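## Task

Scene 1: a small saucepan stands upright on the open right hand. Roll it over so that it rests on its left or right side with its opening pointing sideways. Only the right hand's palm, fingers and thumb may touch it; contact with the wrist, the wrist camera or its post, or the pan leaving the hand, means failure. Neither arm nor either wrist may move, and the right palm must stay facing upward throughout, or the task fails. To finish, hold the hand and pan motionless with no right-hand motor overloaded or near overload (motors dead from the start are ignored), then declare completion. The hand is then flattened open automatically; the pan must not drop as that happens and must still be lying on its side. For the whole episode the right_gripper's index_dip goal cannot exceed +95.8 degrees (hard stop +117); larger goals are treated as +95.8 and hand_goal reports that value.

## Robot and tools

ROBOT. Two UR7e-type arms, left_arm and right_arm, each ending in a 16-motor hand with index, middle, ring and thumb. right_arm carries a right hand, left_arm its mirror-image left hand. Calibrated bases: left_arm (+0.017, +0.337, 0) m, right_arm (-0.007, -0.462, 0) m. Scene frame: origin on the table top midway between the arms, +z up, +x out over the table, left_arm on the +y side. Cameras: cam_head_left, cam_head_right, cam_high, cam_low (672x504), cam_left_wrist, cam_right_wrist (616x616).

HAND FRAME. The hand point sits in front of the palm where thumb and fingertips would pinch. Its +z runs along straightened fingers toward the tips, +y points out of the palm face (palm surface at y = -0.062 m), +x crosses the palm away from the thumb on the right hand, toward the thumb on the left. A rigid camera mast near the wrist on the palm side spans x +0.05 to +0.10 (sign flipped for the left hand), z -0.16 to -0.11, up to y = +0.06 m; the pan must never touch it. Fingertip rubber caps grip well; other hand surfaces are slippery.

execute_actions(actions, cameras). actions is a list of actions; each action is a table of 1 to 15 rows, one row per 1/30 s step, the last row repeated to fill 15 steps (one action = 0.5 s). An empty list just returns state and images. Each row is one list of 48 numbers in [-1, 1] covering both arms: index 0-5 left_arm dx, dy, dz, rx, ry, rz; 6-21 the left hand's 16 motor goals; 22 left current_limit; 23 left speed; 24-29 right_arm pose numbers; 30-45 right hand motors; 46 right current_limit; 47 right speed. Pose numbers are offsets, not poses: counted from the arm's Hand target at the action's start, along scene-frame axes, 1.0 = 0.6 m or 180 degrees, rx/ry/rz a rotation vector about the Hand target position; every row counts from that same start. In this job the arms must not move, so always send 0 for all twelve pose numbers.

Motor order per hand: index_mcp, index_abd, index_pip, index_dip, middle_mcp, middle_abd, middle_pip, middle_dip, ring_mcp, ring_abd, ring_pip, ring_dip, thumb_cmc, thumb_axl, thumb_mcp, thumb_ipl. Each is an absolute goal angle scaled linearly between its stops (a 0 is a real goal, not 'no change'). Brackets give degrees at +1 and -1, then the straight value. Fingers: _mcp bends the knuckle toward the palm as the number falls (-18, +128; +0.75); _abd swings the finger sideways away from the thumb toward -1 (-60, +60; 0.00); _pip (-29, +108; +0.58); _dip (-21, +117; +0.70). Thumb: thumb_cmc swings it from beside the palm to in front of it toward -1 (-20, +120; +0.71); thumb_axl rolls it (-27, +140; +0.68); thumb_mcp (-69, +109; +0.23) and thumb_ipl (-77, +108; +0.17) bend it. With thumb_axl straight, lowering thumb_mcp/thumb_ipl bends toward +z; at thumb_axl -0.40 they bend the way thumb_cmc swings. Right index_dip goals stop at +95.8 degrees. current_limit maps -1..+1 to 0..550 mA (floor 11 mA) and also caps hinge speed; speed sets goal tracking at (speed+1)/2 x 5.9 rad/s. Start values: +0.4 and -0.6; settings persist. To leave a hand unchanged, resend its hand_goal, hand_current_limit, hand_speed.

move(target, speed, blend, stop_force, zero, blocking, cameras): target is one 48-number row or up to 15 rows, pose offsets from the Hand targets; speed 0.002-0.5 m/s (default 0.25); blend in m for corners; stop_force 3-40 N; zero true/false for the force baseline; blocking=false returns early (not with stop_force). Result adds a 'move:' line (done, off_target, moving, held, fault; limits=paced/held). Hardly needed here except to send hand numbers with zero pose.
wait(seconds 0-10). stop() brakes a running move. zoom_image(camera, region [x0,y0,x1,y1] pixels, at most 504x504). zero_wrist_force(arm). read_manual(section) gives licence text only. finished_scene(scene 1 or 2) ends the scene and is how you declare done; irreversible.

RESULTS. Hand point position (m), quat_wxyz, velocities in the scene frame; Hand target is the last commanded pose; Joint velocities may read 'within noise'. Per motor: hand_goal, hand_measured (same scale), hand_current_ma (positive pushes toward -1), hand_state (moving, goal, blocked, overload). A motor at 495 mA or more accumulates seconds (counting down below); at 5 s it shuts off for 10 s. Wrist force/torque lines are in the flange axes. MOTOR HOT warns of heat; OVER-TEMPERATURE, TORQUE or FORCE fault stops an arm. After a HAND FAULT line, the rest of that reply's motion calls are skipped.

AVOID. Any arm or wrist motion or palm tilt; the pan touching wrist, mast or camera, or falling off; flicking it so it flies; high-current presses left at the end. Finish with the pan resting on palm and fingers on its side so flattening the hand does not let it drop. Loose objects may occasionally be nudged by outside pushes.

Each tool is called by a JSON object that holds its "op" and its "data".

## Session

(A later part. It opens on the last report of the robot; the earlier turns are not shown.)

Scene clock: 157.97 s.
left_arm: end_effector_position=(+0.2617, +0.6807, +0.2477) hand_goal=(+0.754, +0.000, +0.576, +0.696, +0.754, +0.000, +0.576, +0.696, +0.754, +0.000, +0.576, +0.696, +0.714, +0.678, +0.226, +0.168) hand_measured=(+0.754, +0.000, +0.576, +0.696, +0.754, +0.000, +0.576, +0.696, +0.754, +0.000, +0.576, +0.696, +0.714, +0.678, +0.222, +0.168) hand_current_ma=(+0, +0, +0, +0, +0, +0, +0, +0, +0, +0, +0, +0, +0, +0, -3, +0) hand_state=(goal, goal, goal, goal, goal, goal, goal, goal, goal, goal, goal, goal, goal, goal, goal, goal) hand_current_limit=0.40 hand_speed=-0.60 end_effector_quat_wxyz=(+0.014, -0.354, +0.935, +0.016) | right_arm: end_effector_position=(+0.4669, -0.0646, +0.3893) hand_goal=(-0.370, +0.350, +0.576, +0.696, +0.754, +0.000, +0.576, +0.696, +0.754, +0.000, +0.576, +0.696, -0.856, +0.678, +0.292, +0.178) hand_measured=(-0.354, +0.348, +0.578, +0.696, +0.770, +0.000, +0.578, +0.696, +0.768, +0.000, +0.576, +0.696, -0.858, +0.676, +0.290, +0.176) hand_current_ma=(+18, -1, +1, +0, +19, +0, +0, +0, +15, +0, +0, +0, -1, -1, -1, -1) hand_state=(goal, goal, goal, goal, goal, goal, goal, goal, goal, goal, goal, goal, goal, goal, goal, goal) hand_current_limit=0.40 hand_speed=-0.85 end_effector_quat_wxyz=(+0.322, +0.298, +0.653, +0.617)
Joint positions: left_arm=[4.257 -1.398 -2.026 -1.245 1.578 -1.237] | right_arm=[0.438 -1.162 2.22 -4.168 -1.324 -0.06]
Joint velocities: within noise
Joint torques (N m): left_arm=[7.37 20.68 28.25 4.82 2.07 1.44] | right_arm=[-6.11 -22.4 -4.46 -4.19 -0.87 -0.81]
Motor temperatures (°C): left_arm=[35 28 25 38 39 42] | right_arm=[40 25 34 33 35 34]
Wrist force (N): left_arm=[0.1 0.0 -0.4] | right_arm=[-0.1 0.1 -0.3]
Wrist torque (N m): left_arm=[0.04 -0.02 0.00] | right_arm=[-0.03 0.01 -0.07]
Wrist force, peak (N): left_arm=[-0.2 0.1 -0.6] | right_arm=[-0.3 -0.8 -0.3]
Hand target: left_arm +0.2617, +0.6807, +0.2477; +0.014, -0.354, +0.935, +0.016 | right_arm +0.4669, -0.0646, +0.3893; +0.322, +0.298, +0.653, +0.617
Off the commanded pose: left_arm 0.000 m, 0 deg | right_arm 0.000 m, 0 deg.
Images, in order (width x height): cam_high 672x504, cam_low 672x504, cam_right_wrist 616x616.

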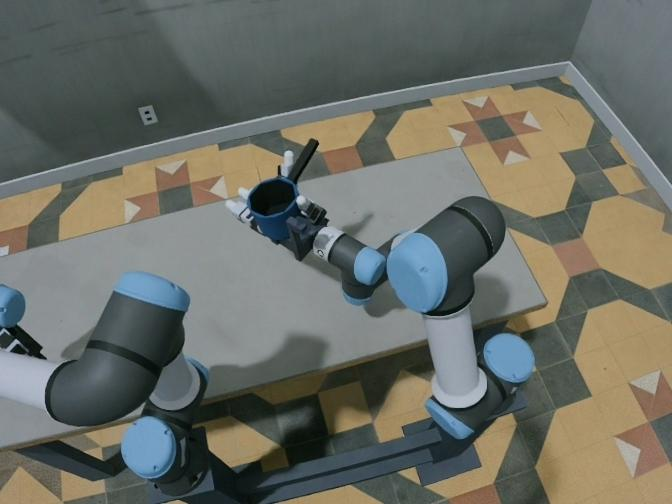

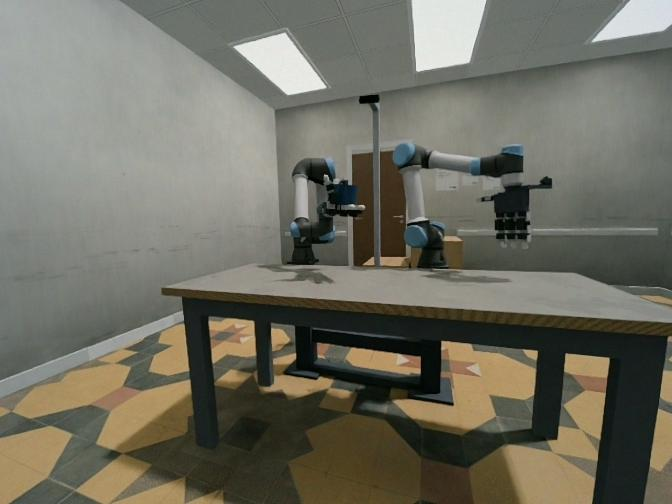

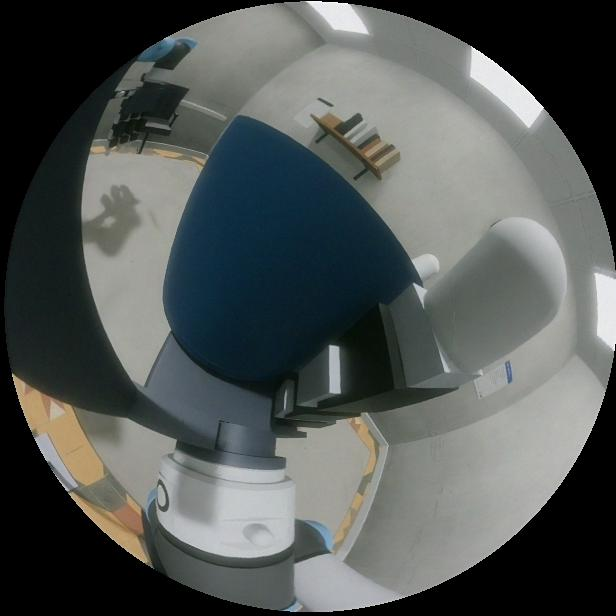

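{"op": "execute_actions", "data": {"actions": [[[0,0,0,0,0,0,0.754,0,0.576,0.696,0.754,0,0.576,0.696,0.754,0,0.576,0.696,0.714,0.678,0.226,0.168,0.4,-0.6,0,0,0,0,0,0,-0.5,0.42,0.576,0.696,0.754,0,0.576,0.696,0.754,0,0.576,0.696,-0.857,0.677,0.292,0.178,0.4,-0.85]],[[0,0,0,0,0,0,0.754,0,0.576,0.696,0.754,0,0.576,0.696,0.754,0,0.576,0.696,0.714,0.678,0.226,0.168,0.4,-0.6,0,0,0,0,0,0,-0.5,0.42,0.576,0.696,0.754,0,0.576,0.696,0.754,0,0.576,0.696,-0.857,0.677,0.292,0.178,0.4,-0.85]]], "cameras": ["cam_high", "cam_low", "cam_right_wrist"]}}

{"op": "zoom_image", "data": {"camera": "cam_high", "region": [210, 120, 350, 260]}}

{"op": "zoom_image", "data": {"camera": "cam_low", "region": [300, 160, 380, 230]}}

Scene clock: 171.23 s.
left_arm: end_effector_position=(+0.2617, +0.6807, +0.2477) hand_goal=(+0.754, +0.000, +0.576, +0.696, +0.754, +0.000, +0.576, +0.696, +0.754, +0.000, +0.576, +0.696, +0.714, +0.678, +0.226, +0.168) hand_measured=(+0.754, +0.000, +0.576, +0.696, +0.754, +0.000, +0.576, +0.696, +0.754, +0.000, +0.576, +0.696, +0.714, +0.678, +0.222, +0.168) hand_current_ma=(+0, +0, +0, +0, +0, +0, +0, +0, +0, +0, +0, +0, +0, +0, -3, +0) hand_state=(goal, goal, goal, goal, goal, goal, goal, goal, goal, goal, goal, goal, goal, goal, goal, goal) hand_current_limit=0.40 hand_speed=-0.60 end_effector_quat_wxyz=(+0.014, -0.354, +0.935, +0.016) | right_arm: end_effector_position=(+0.4669, -0.0646, +0.3893) hand_goal=(-0.500, +0.420, +0.576, +0.696, +0.754, +0.000, +0.576, +0.696, +0.754, +0.000, +0.576, +0.696, -0.856, +0.678, +0.292, +0.178) hand_measured=(-0.486, +0.418, +0.578, +0.696, +0.770, +0.000, +0.578, +0.696, +0.768, +0.000, +0.576, +0.696, -0.858, +0.676, +0.290, +0.176) hand_current_ma=(+13, -1, +1, +0, +19, +0, +0, +0, +15, +0, +0, +0, -1, -1, -1, -1) hand_state=(goal, goal, goal, goal, goal, goal, goal, goal, goal, goal, goal, goal, goal, goal, goal, goal) hand_current_limit=0.40 hand_speed=-0.85 end_effector_quat_wxyz=(+0.322, +0.298, +0.653, +0.617)
Joint positions: left_arm=[4.257 -1.398 -2.026 -1.245 1.578 -1.237] | right_arm=[0.438 -1.162 2.22 -4.168 -1.324 -0.06]
Joint velocities: within noise
Joint torques (N m): left_arm=[7.49 20.1 28.59 4.92 2.1 1.49] | right_arm=[-5.82 -21.68 -3.85 -4.21 -0.91 -0.87]
Motor temperatures (°C): left_arm=[35 28 25 38 39 42] | right_arm=[40 25 34 33 35 34]
Wrist force (N): left_arm=[0.1 0.1 -0.3] | right_arm=[-0.3 -0.3 -0.3]
Wrist torque (N m): left_arm=[0.03 -0.02 0.01] | right_arm=[-0.11 0.04 -0.10]
Wrist force, peak (N): left_arm=[0.2 0.2 -0.7] | right_arm=[-0.6 -0.5 -0.6]
Hand target: left_arm +0.2617, +0.6807, +0.2477; +0.014, -0.354, +0.935, +0.016 | right_arm +0.4669, -0.0646, +0.3893; +0.322, +0.298, +0.653, +0.617
Off the commanded pose: left_arm 0.000 m, 0 deg | right_arm 0.000 m, 0 deg.
Images, in order (width x height): cam_high 672x504, cam_low 672x504, cam_right_wrist 616x616.

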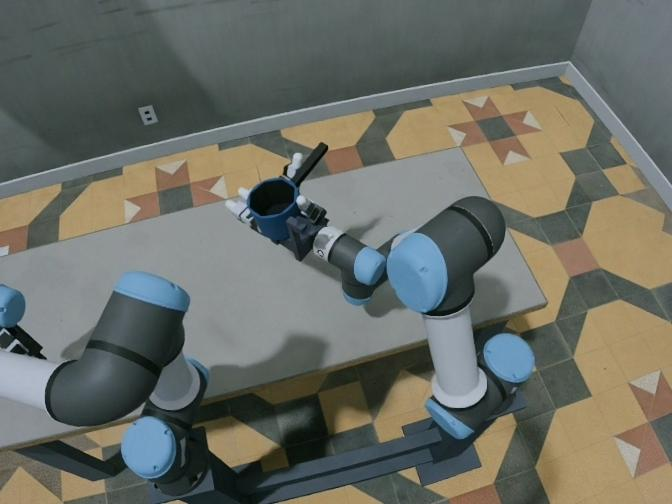

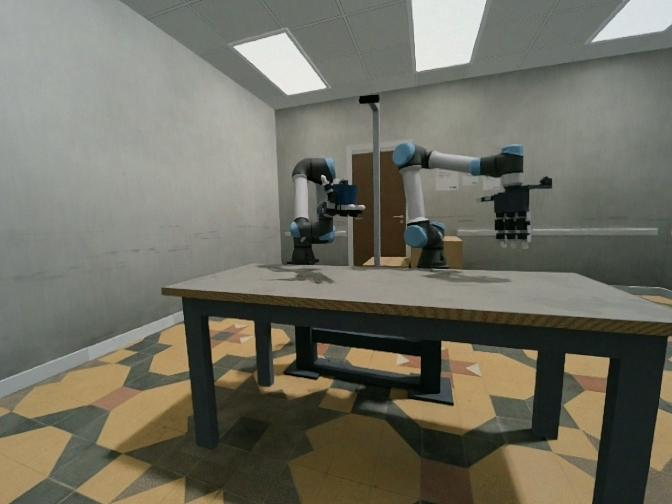

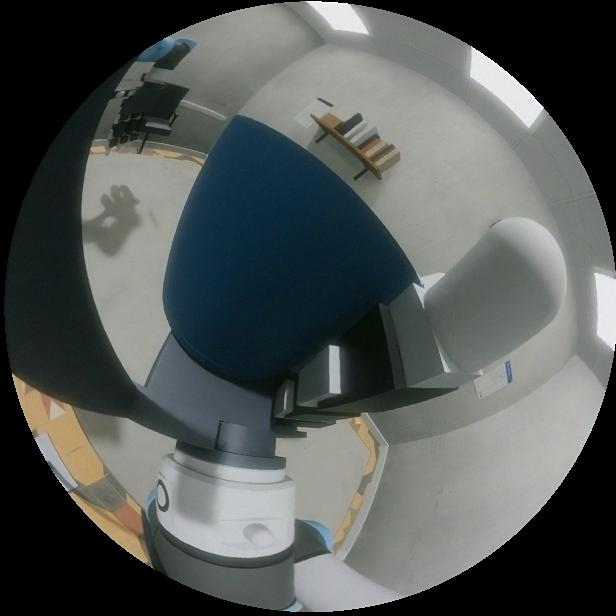

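Scaled by 3.600 from the camera's 672x504 image, which has a finer 960x720 frame.

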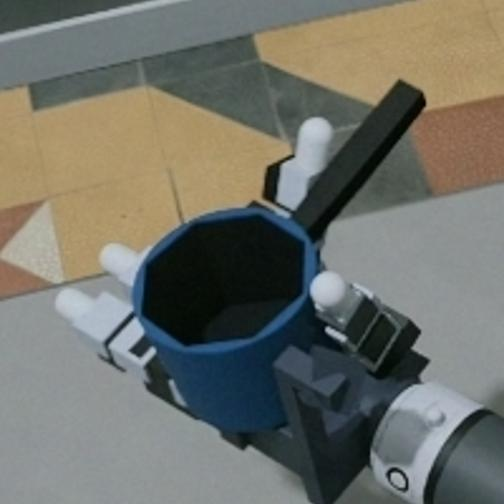

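Scaled by 6.300 from the camera's 672x504 image, which has a finer 960x720 frame.

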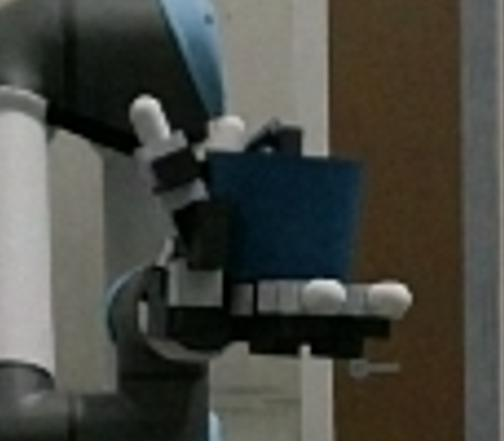

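{"op": "execute_actions", "data": {"actions": [[[0,0,0,0,0,0,0.754,0,0.576,0.696,0.754,0,0.576,0.696,0.754,0,0.576,0.696,0.714,0.678,0.226,0.168,0.4,-0.6,0,0,0,0,0,0,0.342,0.42,0.576,0.696,0.754,0,0.576,0.696,0.754,0,0.576,0.696,-0.857,0.677,0.292,0.178,0.4,-0.75]],[[0,0,0,0,0,0,0.754,0,0.576,0.696,0.754,0,0.576,0.696,0.754,0,0.576,0.696,0.714,0.678,0.226,0.168,0.4,-0.6,0,0,0,0,0,0,0.342,0.42,0.576,0.696,0.754,0,0.576,0.696,0.754,0,0.576,0.696,-0.857,0.677,0.292,0.178,0.4,-0.75]],[[0,0,0,0,0,0,0.754,0,0.576,0.696,0.754,0,0.576,0.696,0.754,0,0.576,0.696,0.714,0.678,0.226,0.168,0.4,-0.6,0,0,0,0,0,0,0.754,0,0.576,0.696,0.754,0,0.576,0.696,0.754,0,0.576,0.696,-0.96,0.677,0.292,0.178,0.4,-0.75]],[[0,0,0,0,0,0,0.754,0,0.576,0.696,0.754,0,0.576,0.696,0.754,0,0.576,0.696,0.714,0.678,0.226,0.168,0.4,-0.6,0,0,0,0,0,0,0.754,0,0.576,0.696,0.754,0,0.576,0.696,0.754,0,0.576,0.696,-0.96,0.677,0.292,0.178,0.4,-0.75]]], "cameras": ["cam_high", "cam_low", "cam_right_wrist"]}}

{"op": "zoom_image", "data": {"camera": "cam_high", "region": [210, 120, 350, 260]}}

{"op": "zoom_image", "data": {"camera": "cam_low", "region": [300, 160, 380, 230]}}

Scene clock: 356.23 s.
left_arm: end_effector_position=(+0.2617, +0.6807, +0.2477) hand_goal=(+0.754, +0.000, +0.576, +0.696, +0.754, +0.000, +0.576, +0.696, +0.754, +0.000, +0.576, +0.696, +0.714, +0.678, +0.226, +0.168) hand_measured=(+0.754, +0.000, +0.576, +0.696, +0.754, +0.000, +0.576, +0.696, +0.754, +0.000, +0.576, +0.696, +0.714, +0.678, +0.222, +0.168) hand_current_ma=(+0, +0, +0, +0, +0, +0, +0, +0, +0, +0, +0, +0, +0, +0, -3, +0) hand_state=(goal, goal, goal, goal, goal, goal, goal, goal, goal, goal, goal, goal, goal, goal, goal, goal) hand_current_limit=0.40 hand_speed=-0.60 end_effector_quat_wxyz=(+0.014, -0.354, +0.935, +0.016) | right_arm: end_effector_position=(+0.4669, -0.0646, +0.3893) hand_goal=(+0.754, +0.000, +0.576, +0.696, +0.754, +0.000, +0.576, +0.696, +0.754, +0.000, +0.576, +0.696, -0.960, +0.678, +0.292, +0.178) hand_measured=(+0.764, +0.004, +0.578, +0.696, +0.770, +0.000, +0.578, +0.696, +0.768, +0.000, +0.576, +0.696, -0.964, +0.676, +0.290, +0.176) hand_current_ma=(+9, +1, +1, +0, +19, +0, +0, +0, +15, +0, +0, +0, -2, -1, -1, -1) hand_state=(goal, goal, goal, goal, goal, goal, goal, goal, goal, goal, goal, goal, goal, goal, goal, goal) hand_current_limit=0.40 hand_speed=-0.75 end_effector_quat_wxyz=(+0.322, +0.298, +0.653, +0.617)
Joint positions: left_arm=[4.257 -1.398 -2.026 -1.245 1.578 -1.237] | right_arm=[0.438 -1.162 2.22 -4.168 -1.324 -0.06]
Joint velocities: within noise
Joint torques (N m): left_arm=[6.76 20.13 28 4.9 1.86 0.86] | right_arm=[-3.03 -24.99 -3.37 -4.14 -0.39 -0.61]
Motor temperatures (°C): left_arm=[34 28 25 37 39 41] | right_arm=[38 25 34 33 35 34]
Wrist force (N): left_arm=[-0.1 0.2 -0.4] | right_arm=[0.1 0.0 -0.4]
Wrist torque (N m): left_arm=[0.06 -0.01 -0.02] | right_arm=[-0.01 -0.01 -0.07]
Wrist force, peak (N): left_arm=[-0.2 0.3 -0.7] | right_arm=[-0.3 -0.7 -0.7]
Hand target: left_arm +0.2617, +0.6807, +0.2477; +0.014, -0.354, +0.935, +0.016 | right_arm +0.4669, -0.0646, +0.3893; +0.322, +0.298, +0.653, +0.617
Off the commanded pose: left_arm 0.000 m, 0 deg | right_arm 0.000 m, 0 deg.
Images, in order (width x height): cam_high 672x504, cam_low 672x504, cam_right_wrist 616x616.

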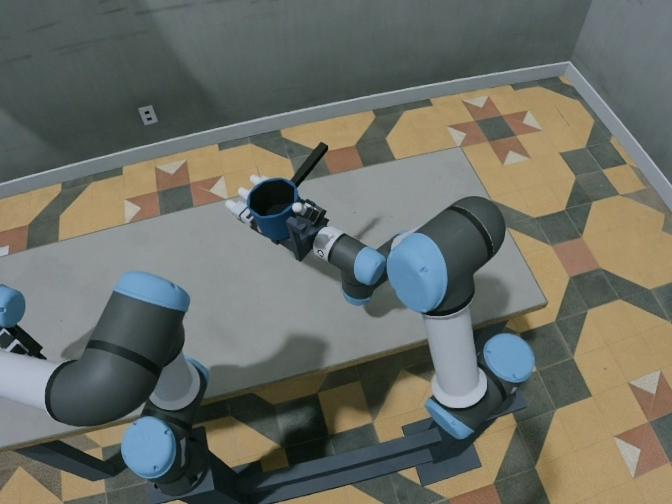

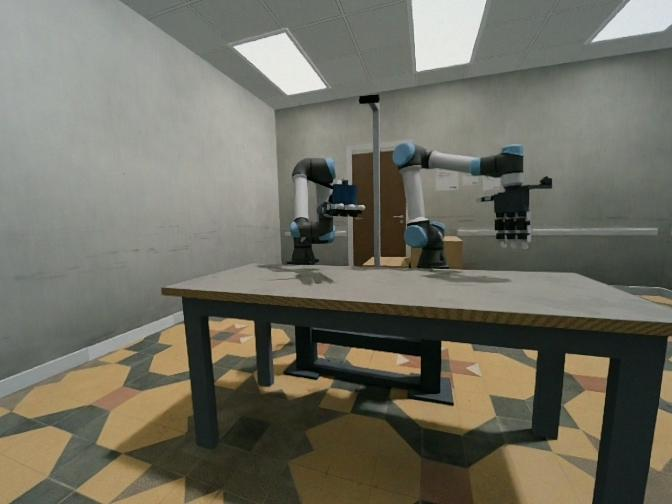

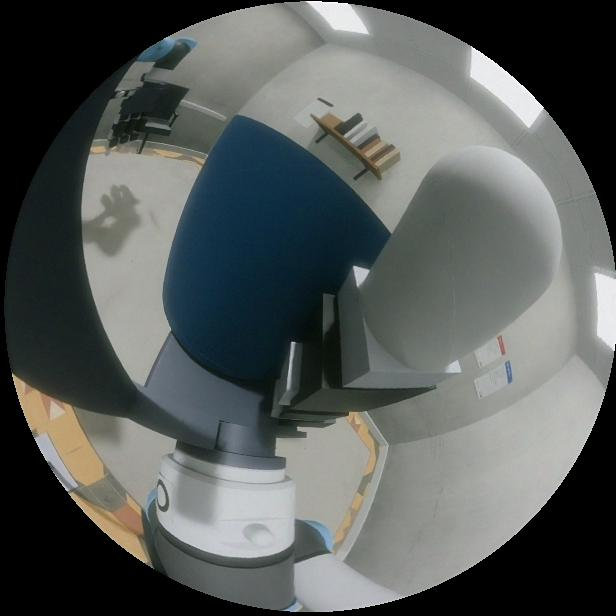

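Scaled by 3.600 from the camera's 672x504 image, which has a finer 960x720 frame.

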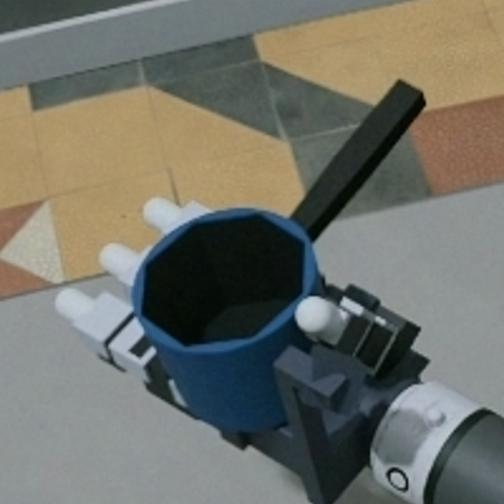

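Scaled by 6.300 from the camera's 672x504 image, which has a finer 960x720 frame.

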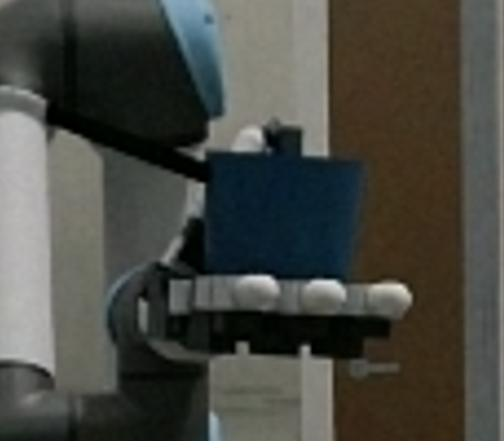

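{"op": "execute_actions", "data": {"actions": [], "cameras": ["cam_high","cam_low","cam_right_wrist"]}}

{"op": "zoom_image", "data": {"camera": "cam_high", "region": [210, 120, 350, 260]}}

{"op": "zoom_image", "data": {"camera": "cam_low", "region": [300, 160, 380, 230]}}

Scene clock: 383.50 s.
left_arm: end_effector_position=(+0.2617, +0.6807, +0.2477) hand_goal=(+0.754, +0.000, +0.576, +0.696, +0.754, +0.000, +0.576, +0.696, +0.754, +0.000, +0.576, +0.696, +0.714, +0.678, +0.226, +0.168) hand_measured=(+0.754, +0.000, +0.576, +0.696, +0.754, +0.000, +0.576, +0.696, +0.754, +0.000, +0.576, +0.696, +0.714, +0.678, +0.222, +0.168) hand_current_ma=(+0, +0, +0, +0, +0, +0, +0, +0, +0, +0, +0, +0, +0, +0, -3, +0) hand_state=(goal, goal, goal, goal, goal, goal, goal, goal, goal, goal, goal, goal, goal, goal, goal, goal) hand_current_limit=0.40 hand_speed=-0.60 end_effector_quat_wxyz=(+0.014, -0.354, +0.935, +0.016) | right_arm: end_effector_position=(+0.4669, -0.0646, +0.3893) hand_goal=(+0.754, +0.000, +0.576, +0.696, +0.754, +0.000, +0.576, +0.696, +0.754, +0.000, +0.576, +0.696, -0.960, +0.678, +0.292, +0.178) hand_measured=(+0.764, +0.004, +0.578, +0.696, +0.770, +0.000, +0.578, +0.696, +0.768, +0.000, +0.576, +0.696, -0.964, +0.676, +0.290, +0.176) hand_current_ma=(+9, +1, +1, +0, +19, +0, +0, +0, +15, +0, +0, +0, -2, -1, -1, -1) hand_state=(goal, goal, goal, goal, goal, goal, goal, goal, goal, goal, goal, goal, goal, goal, goal, goal) hand_current_limit=0.40 hand_speed=-0.75 end_effector_quat_wxyz=(+0.322, +0.298, +0.653, +0.617)
Joint positions: left_arm=[4.257 -1.398 -2.026 -1.245 1.578 -1.237] | right_arm=[0.438 -1.162 2.22 -4.168 -1.324 -0.06]
Joint velocities: within noise
Joint torques (N m): left_arm=[5.93 20.36 27.85 4.74 1.85 1.03] | right_arm=[-2.01 -25.01 -3.64 -3.81 -0.27 -0.56]
Motor temperatures (°C): left_arm=[34 28 25 37 39 41] | right_arm=[38 25 33 33 35 34]
Wrist force (N): left_arm=[0.0 0.2 -0.4] | right_arm=[0.0 -0.3 -0.2]
Wrist torque (N m): left_arm=[0.06 -0.01 -0.01] | right_arm=[-0.06 0.00 -0.08]
Wrist force, peak (N): left_arm=[-0.3 0.1 -0.8] | right_arm=[-0.3 -0.5 -0.8]
Hand target: left_arm +0.2617, +0.6807, +0.2477; +0.014, -0.354, +0.935, +0.016 | right_arm +0.4669, -0.0646, +0.3893; +0.322, +0.298, +0.653, +0.617
Off the commanded pose: left_arm 0.000 m, 0 deg | right_arm 0.000 m, 0 deg.
Images, in order (width x height): cam_high 672x504, cam_low 672x504, cam_right_wrist 616x616.

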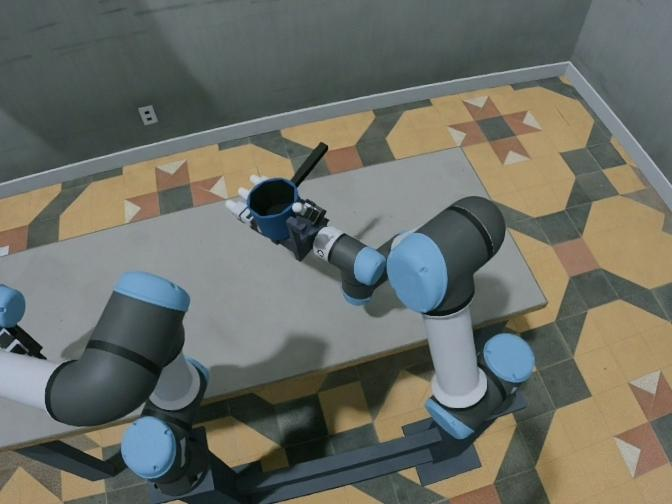

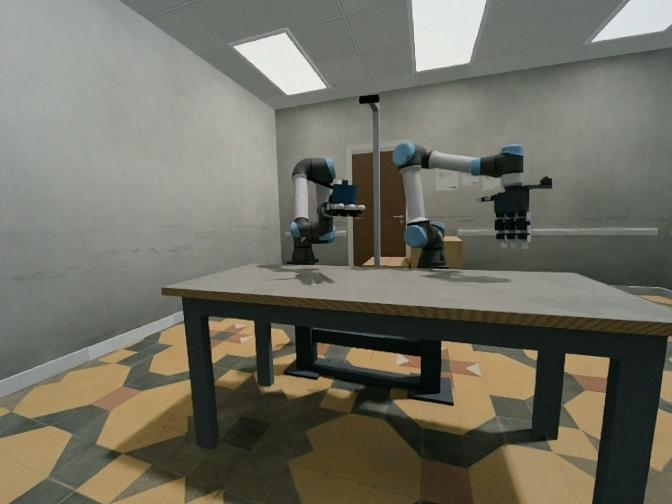

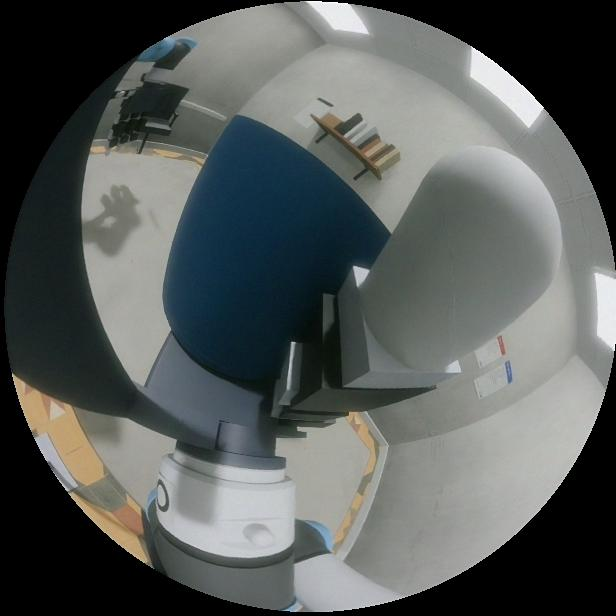

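Scaled by 3.600 from the camera's 672x504 image, which has a finer 960x720 frame.

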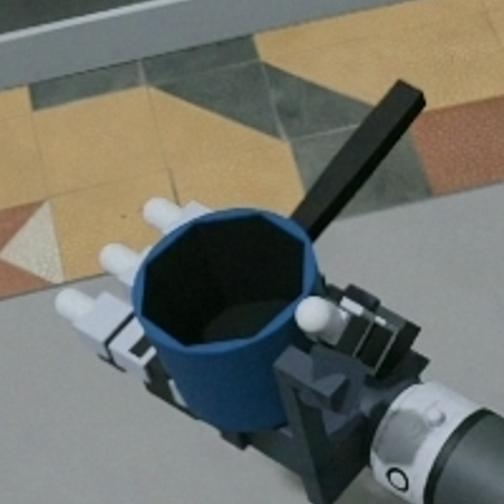

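Scaled by 6.300 from the camera's 672x504 image, which has a finer 960x720 frame.

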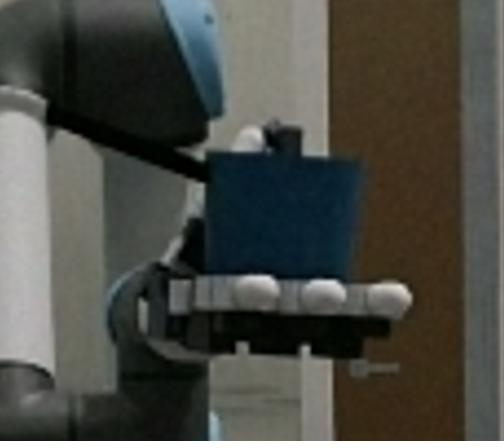

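{"op": "zoom_image", "data": {"camera": "cam_high", "region": [238, 170, 308, 245]}}

{"op": "zoom_image", "data": {"camera": "cam_right_wrist", "region": [140, 90, 420, 400]}}

Scaled by 6.720 from the camera's 672x504 image, which has a finer 960x720 frame.

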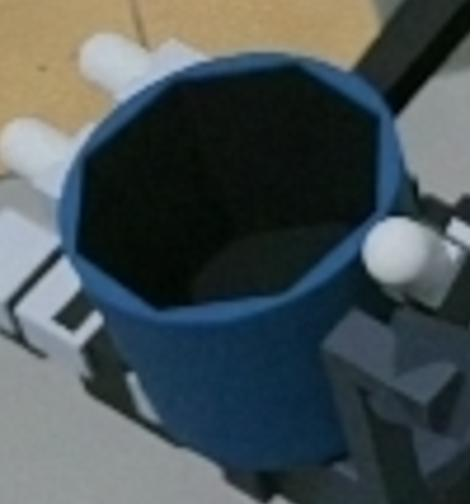

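Scaled by 1.626 from the camera's 616x616 image, which has a finer 880x880 frame.

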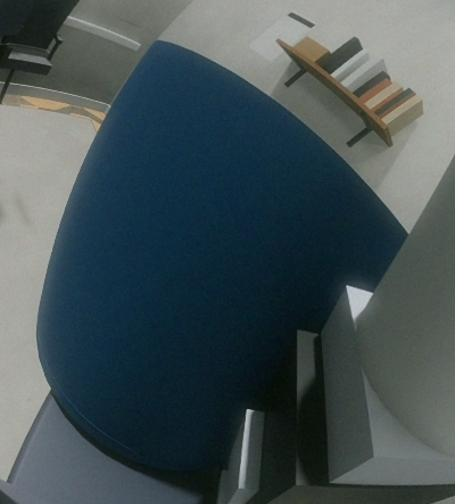

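{"op": "execute_actions", "data": {"actions": [[[0,0,0,0,0,0,0.754,0,0.576,0.696,0.754,0,0.576,0.696,0.754,0,0.576,0.696,0.714,0.678,0.226,0.168,0.4,-0.6,0,0,0,0,0,0,0.754,0,0.576,0.696,0.754,0,-0.08,0.696,0.754,0,-0.08,0.696,-0.96,0.677,0.292,0.178,0.4,-0.8]],[[0,0,0,0,0,0,0.754,0,0.576,0.696,0.754,0,0.576,0.696,0.754,0,0.576,0.696,0.714,0.678,0.226,0.168,0.4,-0.6,0,0,0,0,0,0,0.754,0,0.576,0.696,0.754,0,-0.08,0.696,0.754,0,-0.08,0.696,-0.96,0.677,0.292,0.178,0.4,-0.8]],[[0,0,0,0,0,0,0.754,0,0.576,0.696,0.754,0,0.576,0.696,0.754,0,0.576,0.696,0.714,0.678,0.226,0.168,0.4,-0.6,0,0,0,0,0,0,0.754,0,0.576,0.696,0.754,0,-0.08,0.696,0.754,0,-0.08,0.696,-0.96,0.677,0.292,0.178,0.4,-0.8]]], "cameras": ["cam_high","cam_low"]}}

{"op": "zoom_image", "data": {"camera": "cam_high", "region": [210, 120, 350, 260]}}

{"op": "zoom_image", "data": {"camera": "cam_low", "region": [300, 160, 380, 230]}}

Scene clock: 502.33 s.
left_arm: end_effector_position=(+0.2617, +0.6807, +0.2477) hand_goal=(+0.754, +0.000, +0.576, +0.696, +0.754, +0.000, +0.576, +0.696, +0.754, +0.000, +0.576, +0.696, +0.714, +0.678, +0.226, +0.168) hand_measured=(+0.754, +0.000, +0.576, +0.696, +0.754, +0.000, +0.576, +0.696, +0.754, +0.000, +0.576, +0.696, +0.714, +0.678, +0.222, +0.168) hand_current_ma=(+0, +0, +0, +0, +0, +0, +0, +0, +0, +0, +0, +0, +0, +0, -3, +0) hand_state=(goal, goal, goal, goal, goal, goal, goal, goal, goal, goal, goal, goal, goal, goal, goal, goal) hand_current_limit=0.40 hand_speed=-0.60 end_effector_quat_wxyz=(+0.014, -0.354, +0.935, +0.016) | right_arm: end_effector_position=(+0.4669, -0.0646, +0.3893) hand_goal=(+0.754, +0.000, +0.576, +0.696, +0.754, +0.000, -0.080, +0.696, +0.754, +0.000, -0.080, +0.696, -0.960, +0.678, +0.292, +0.178) hand_measured=(+0.764, +0.004, +0.578, +0.696, +0.770, +0.000, -0.072, +0.696, +0.768, +0.000, -0.072, +0.696, -0.964, +0.676, +0.290, +0.176) hand_current_ma=(+9, +1, +1, +0, +19, +0, +6, +0, +15, +0, +5, +0, -2, -1, -1, -1) hand_state=(goal, goal, goal, goal, goal, goal, goal, goal, goal, goal, goal, goal, goal, goal, goal, goal) hand_current_limit=0.40 hand_speed=-0.80 end_effector_quat_wxyz=(+0.322, +0.298, +0.653, +0.617)
Joint positions: left_arm=[4.257 -1.398 -2.026 -1.245 1.578 -1.237] | right_arm=[0.438 -1.162 2.22 -4.168 -1.324 -0.06]
Joint velocities: within noise
Joint torques (N m): left_arm=[5.35 20.7 28.71 4.91 1.76 0.69] | right_arm=[-2.17 -24.99 -4.66 -2.61 0.38 -0.48]
Motor temperatures (°C): left_arm=[34 28 26 37 39 41] | right_arm=[38 25 33 33 35 33]
Wrist force (N): left_arm=[-0.1 0.3 -0.2] | right_arm=[-0.1 -0.3 -0.5]
Wrist torque (N m): left_arm=[0.05 0.00 -0.01] | right_arm=[-0.05 0.03 -0.10]
Wrist force, peak (N): left_arm=[-0.2 0.1 -0.8] | right_arm=[-0.1 -1.1 -0.1]
Hand target: left_arm +0.2617, +0.6807, +0.2477; +0.014, -0.354, +0.935, +0.016 | right_arm +0.4669, -0.0646, +0.3893; +0.322, +0.298, +0.653, +0.617
Off the commanded pose: left_arm 0.000 m, 0 deg | right_arm 0.000 m, 0 deg.
Images, in order (width x height): cam_high 672x504, cam_low 672x504.

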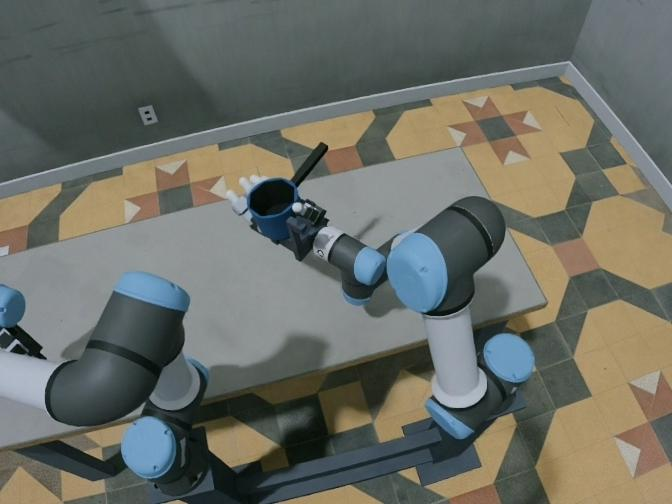

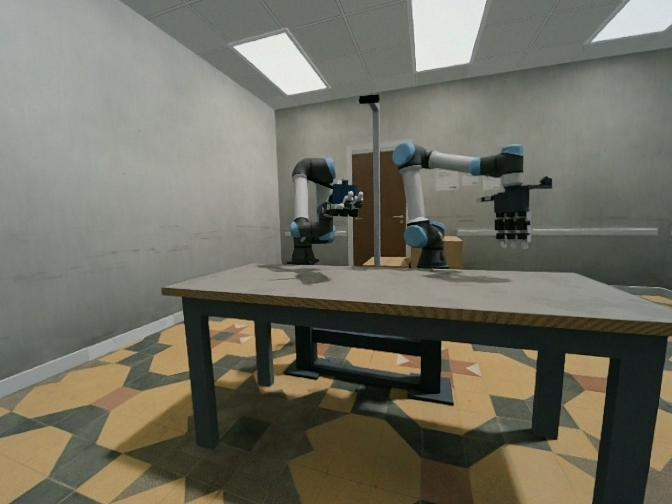

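Scaled by 3.600 from the camera's 672x504 image, which has a finer 960x720 frame.

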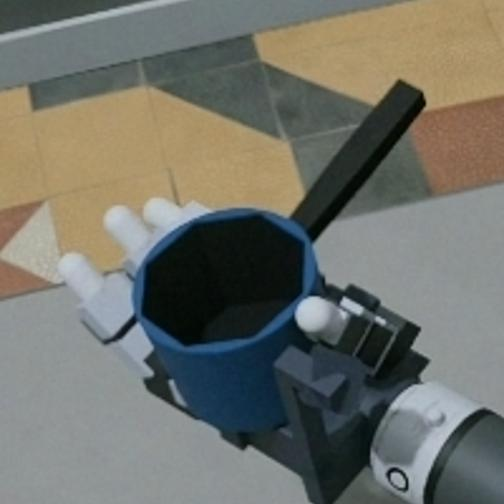

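Scaled by 6.300 from the camera's 672x504 image, which has a finer 960x720 frame.

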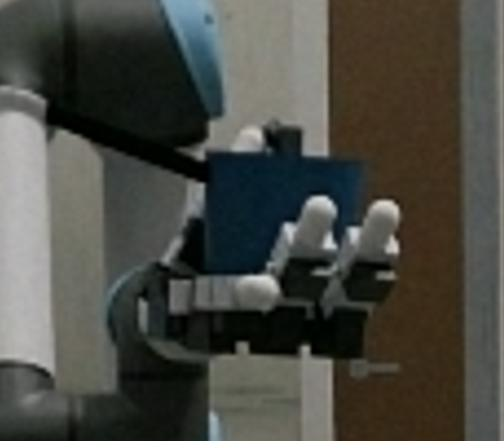

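{"op": "execute_actions", "data": {"actions": [[[0,0,0,0,0,0,0.754,0,0.576,0.696,0.754,0,0.576,0.696,0.754,0,0.576,0.696,0.714,0.678,0.226,0.168,0.4,-0.6,0,0,0,0,0,0,0.754,0,0.576,0.696,0.877,0,-0.212,0.696,0.877,0,-0.212,0.696,-0.96,0.557,0.112,0.178,0.4,-0.92]],[[0,0,0,0,0,0,0.754,0,0.576,0.696,0.754,0,0.576,0.696,0.754,0,0.576,0.696,0.714,0.678,0.226,0.168,0.4,-0.6,0,0,0,0,0,0,0.754,0,0.576,0.696,0.877,0,-0.212,0.696,0.877,0,-0.212,0.696,-0.96,0.557,0.112,0.178,0.4,-0.92]],[[0,0,0,0,0,0,0.754,0,0.576,0.696,0.754,0,0.576,0.696,0.754,0,0.576,0.696,0.714,0.678,0.226,0.168,0.4,-0.6,0,0,0,0,0,0,0.754,0,0.576,0.696,0.877,0,-0.212,0.696,0.877,0,-0.212,0.696,-0.96,0.557,0.112,0.178,0.4,-0.92]]], "cameras": ["cam_high","cam_low","cam_right_wrist"]}}

{"op": "zoom_image", "data": {"camera": "cam_high", "region": [210, 120, 350, 260]}}

{"op": "zoom_image", "data": {"camera": "cam_low", "region": [300, 160, 380, 230]}}

Scene clock: 604.80 s.
left_arm: end_effector_position=(+0.2617, +0.6807, +0.2477) hand_goal=(+0.754, +0.000, +0.576, +0.696, +0.754, +0.000, +0.576, +0.696, +0.754, +0.000, +0.576, +0.696, +0.714, +0.678, +0.226, +0.168) hand_measured=(+0.754, +0.000, +0.576, +0.696, +0.754, +0.000, +0.576, +0.696, +0.754, +0.000, +0.576, +0.696, +0.714, +0.678, +0.222, +0.168) hand_current_ma=(+0, +0, +0, +0, +0, +0, +0, +0, +0, +0, +0, +0, +0, +0, -3, +0) hand_state=(goal, goal, goal, goal, goal, goal, goal, goal, goal, goal, goal, goal, goal, goal, goal, goal) hand_current_limit=0.40 hand_speed=-0.60 end_effector_quat_wxyz=(+0.014, -0.354, +0.935, +0.016) | right_arm: end_effector_position=(+0.4669, -0.0646, +0.3893) hand_goal=(+0.754, +0.000, +0.576, +0.696, +0.878, +0.000, -0.212, +0.696, +0.878, +0.000, -0.212, +0.696, -0.960, +0.558, +0.112, +0.178) hand_measured=(+0.764, +0.004, +0.578, +0.696, +0.886, +0.000, -0.204, +0.696, +0.888, +0.000, -0.204, +0.696, -0.964, +0.560, +0.114, +0.176) hand_current_ma=(+9, +1, +1, +0, +6, +0, +6, +0, +8, +0, +5, +0, -2, +1, +0, -1) hand_state=(goal, goal, goal, goal, goal, goal, goal, goal, goal, goal, goal, goal, goal, goal, goal, goal) hand_current_limit=0.40 hand_speed=-0.92 end_effector_quat_wxyz=(+0.322, +0.298, +0.653, +0.617)
Joint positions: left_arm=[4.257 -1.398 -2.026 -1.245 1.578 -1.237] | right_arm=[0.438 -1.162 2.22 -4.168 -1.324 -0.06]
Joint velocities: within noise
Joint torques (N m): left_arm=[5.35 19.75 27.93 4.95 1.4 0.21] | right_arm=[-0.9 -24.98 -9.02 -1.47 1.18 -0.38]
Motor temperatures (°C): left_arm=[34 28 26 37 39 40] | right_arm=[37 25 32 33 34 33]
Wrist force (N): left_arm=[0.0 0.0 -0.5] | right_arm=[0.0 -0.3 -0.4]
Wrist torque (N m): left_arm=[0.04 -0.02 0.01] | right_arm=[-0.01 0.00 -0.09]
Wrist force, peak (N): left_arm=[-0.1 0.1 -0.9] | right_arm=[-0.3 -0.9 0.0]
Hand target: left_arm +0.2617, +0.6807, +0.2477; +0.014, -0.354, +0.935, +0.016 | right_arm +0.4669, -0.0646, +0.3893; +0.322, +0.298, +0.653, +0.617
Off the commanded pose: left_arm 0.000 m, 0 deg | right_arm 0.000 m, 0 deg.
Images, in order (width x height): cam_high 672x504, cam_low 672x504, cam_right_wrist 616x616.

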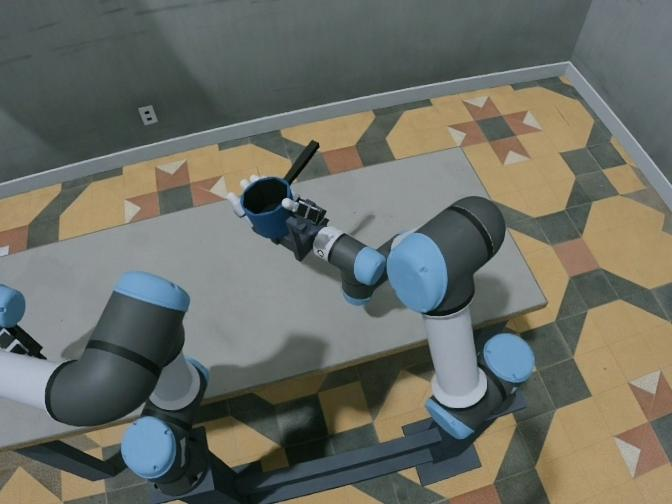

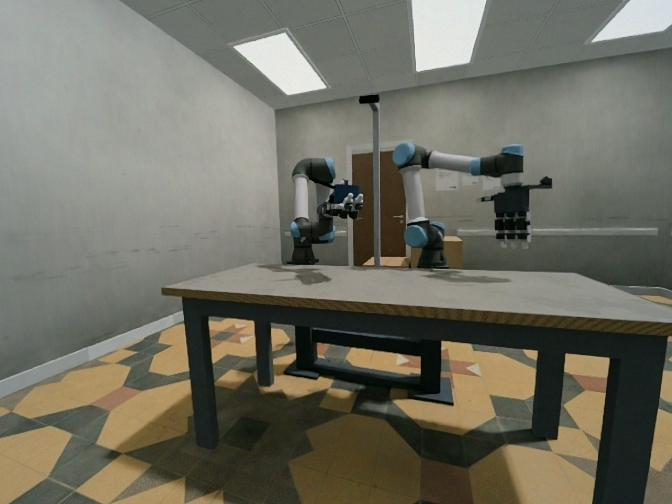

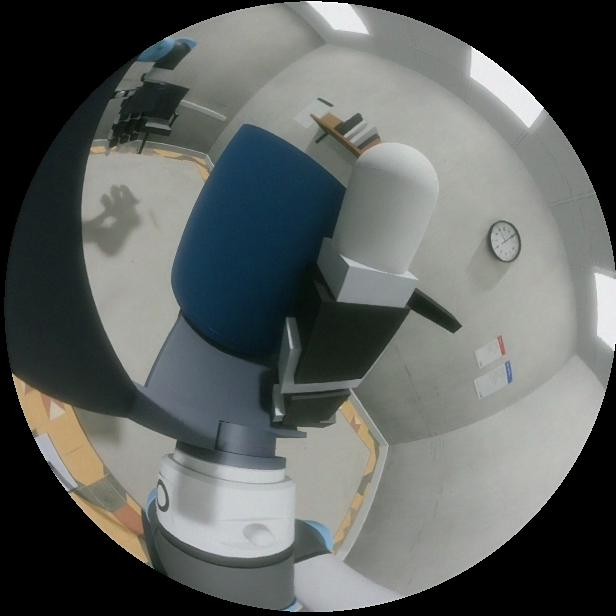

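Scaled by 3.600 from the camera's 672x504 image, which has a finer 960x720 frame.

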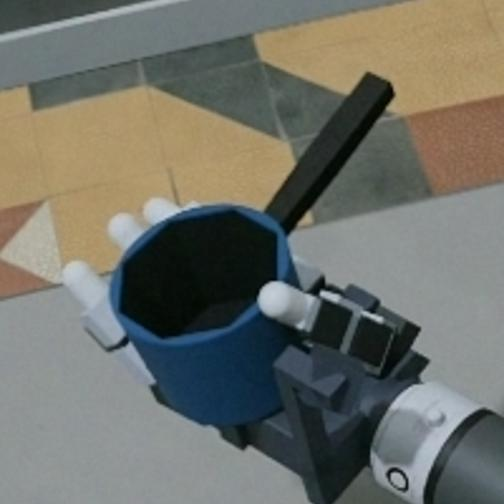

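Scaled by 6.300 from the camera's 672x504 image, which has a finer 960x720 frame.

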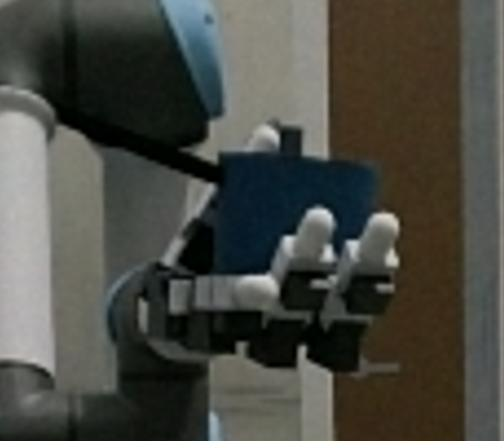

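{"op": "execute_actions", "data": {"actions": [[[0,0,0,0,0,0,0.754,0,0.576,0.696,0.754,0,0.576,0.696,0.754,0,0.576,0.696,0.714,0.678,0.226,0.168,0.4,-0.6,0,0,0,0,0,0,0.754,0,0.576,0.696,1.0,0,-0.299,0.696,1.0,0,-0.299,0.696,-0.96,0.557,0.067,0.178,0.4,-0.93]],[[0,0,0,0,0,0,0.754,0,0.576,0.696,0.754,0,0.576,0.696,0.754,0,0.576,0.696,0.714,0.678,0.226,0.168,0.4,-0.6,0,0,0,0,0,0,0.754,0,0.576,0.696,1.0,0,-0.299,0.696,1.0,0,-0.299,0.696,-0.96,0.557,0.067,0.178,0.4,-0.93]]], "cameras": ["cam_high","cam_low"]}}

{"op": "zoom_image", "data": {"camera": "cam_high", "region": [210, 120, 350, 260]}}

{"op": "zoom_image", "data": {"camera": "cam_low", "region": [300, 160, 380, 230]}}

Scene clock: 622.50 s.
left_arm: end_effector_position=(+0.2617, +0.6807, +0.2477) hand_goal=(+0.754, +0.000, +0.576, +0.696, +0.754, +0.000, +0.576, +0.696, +0.754, +0.000, +0.576, +0.696, +0.714, +0.678, +0.226, +0.168) hand_measured=(+0.754, +0.000, +0.576, +0.696, +0.754, +0.000, +0.576, +0.696, +0.754, +0.000, +0.576, +0.696, +0.714, +0.678, +0.222, +0.168) hand_current_ma=(+0, +0, +0, +0, +0, +0, +0, +0, +0, +0, +0, +0, +0, +0, -3, +0) hand_state=(goal, goal, goal, goal, goal, goal, goal, goal, goal, goal, goal, goal, goal, goal, goal, goal) hand_current_limit=0.40 hand_speed=-0.60 end_effector_quat_wxyz=(+0.014, -0.354, +0.935, +0.016) | right_arm: end_effector_position=(+0.4669, -0.0646, +0.3893) hand_goal=(+0.754, +0.000, +0.576, +0.696, +1.000, +0.000, -0.298, +0.696, +1.000, +0.000, -0.298, +0.696, -0.960, +0.558, +0.068, +0.178) hand_measured=(+0.764, +0.004, +0.578, +0.696, +1.000, +0.000, -0.290, +0.696, +1.000, +0.000, -0.290, +0.696, -0.964, +0.560, +0.068, +0.176) hand_current_ma=(+9, +1, +1, +0, +0, +0, +6, +0, +0, +0, +5, +0, -2, +1, +0, -1) hand_state=(goal, goal, goal, goal, goal, goal, goal, goal, goal, goal, goal, goal, goal, goal, goal, goal) hand_current_limit=0.40 hand_speed=-0.93 end_effector_quat_wxyz=(+0.322, +0.298, +0.653, +0.617)
Joint positions: left_arm=[4.257 -1.398 -2.026 -1.245 1.578 -1.237] | right_arm=[0.438 -1.162 2.22 -4.168 -1.324 -0.06]
Joint velocities: within noise
Joint torques (N m): left_arm=[5.26 19.74 28 4.9 1.37 0.31] | right_arm=[-0.44 -25.93 -7.92 -1.22 0.95 -0.47]
Motor temperatures (°C): left_arm=[33 28 26 37 39 40] | right_arm=[37 25 32 33 34 33]
Wrist force (N): left_arm=[-0.1 0.2 -0.4] | right_arm=[-0.1 -0.1 -0.1]
Wrist torque (N m): left_arm=[0.06 -0.01 -0.01] | right_arm=[0.00 0.01 -0.10]
Wrist force, peak (N): left_arm=[-0.1 0.3 -0.7] | right_arm=[-0.2 -0.6 -0.7]
Hand target: left_arm +0.2617, +0.6807, +0.2477; +0.014, -0.354, +0.935, +0.016 | right_arm +0.4669, -0.0646, +0.3893; +0.322, +0.298, +0.653, +0.617
Off the commanded pose: left_arm 0.000 m, 0 deg | right_arm 0.000 m, 0 deg.
Images, in order (width x height): cam_high 672x504, cam_low 672x504.

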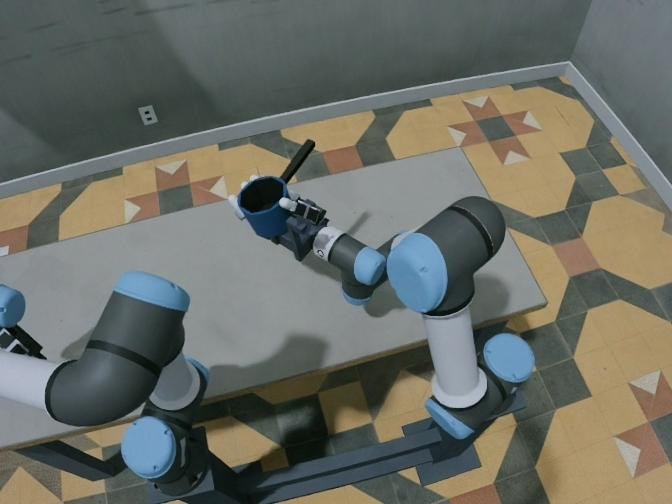

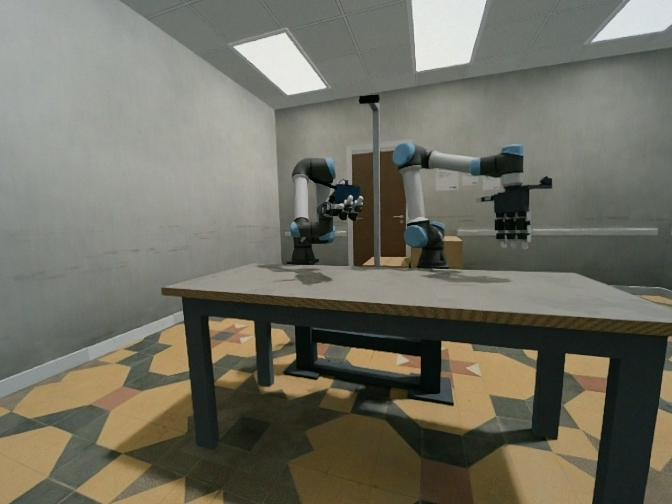

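Scaled by 3.600 from the camera's 672x504 image, which has a finer 960x720 frame.

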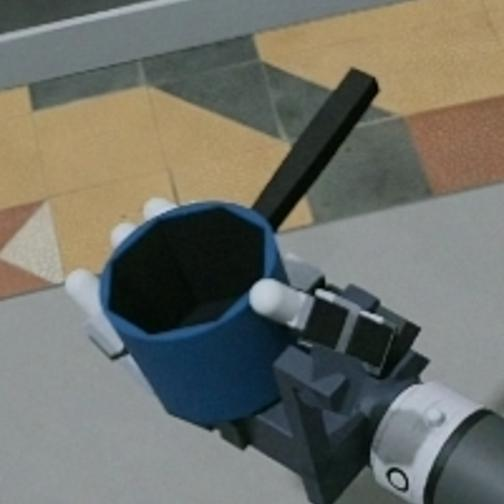

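Scaled by 6.300 from the camera's 672x504 image, which has a finer 960x720 frame.

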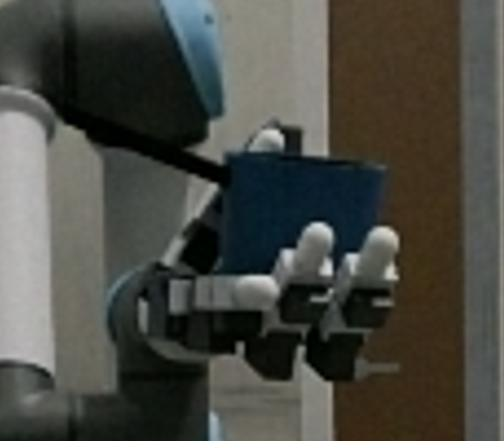

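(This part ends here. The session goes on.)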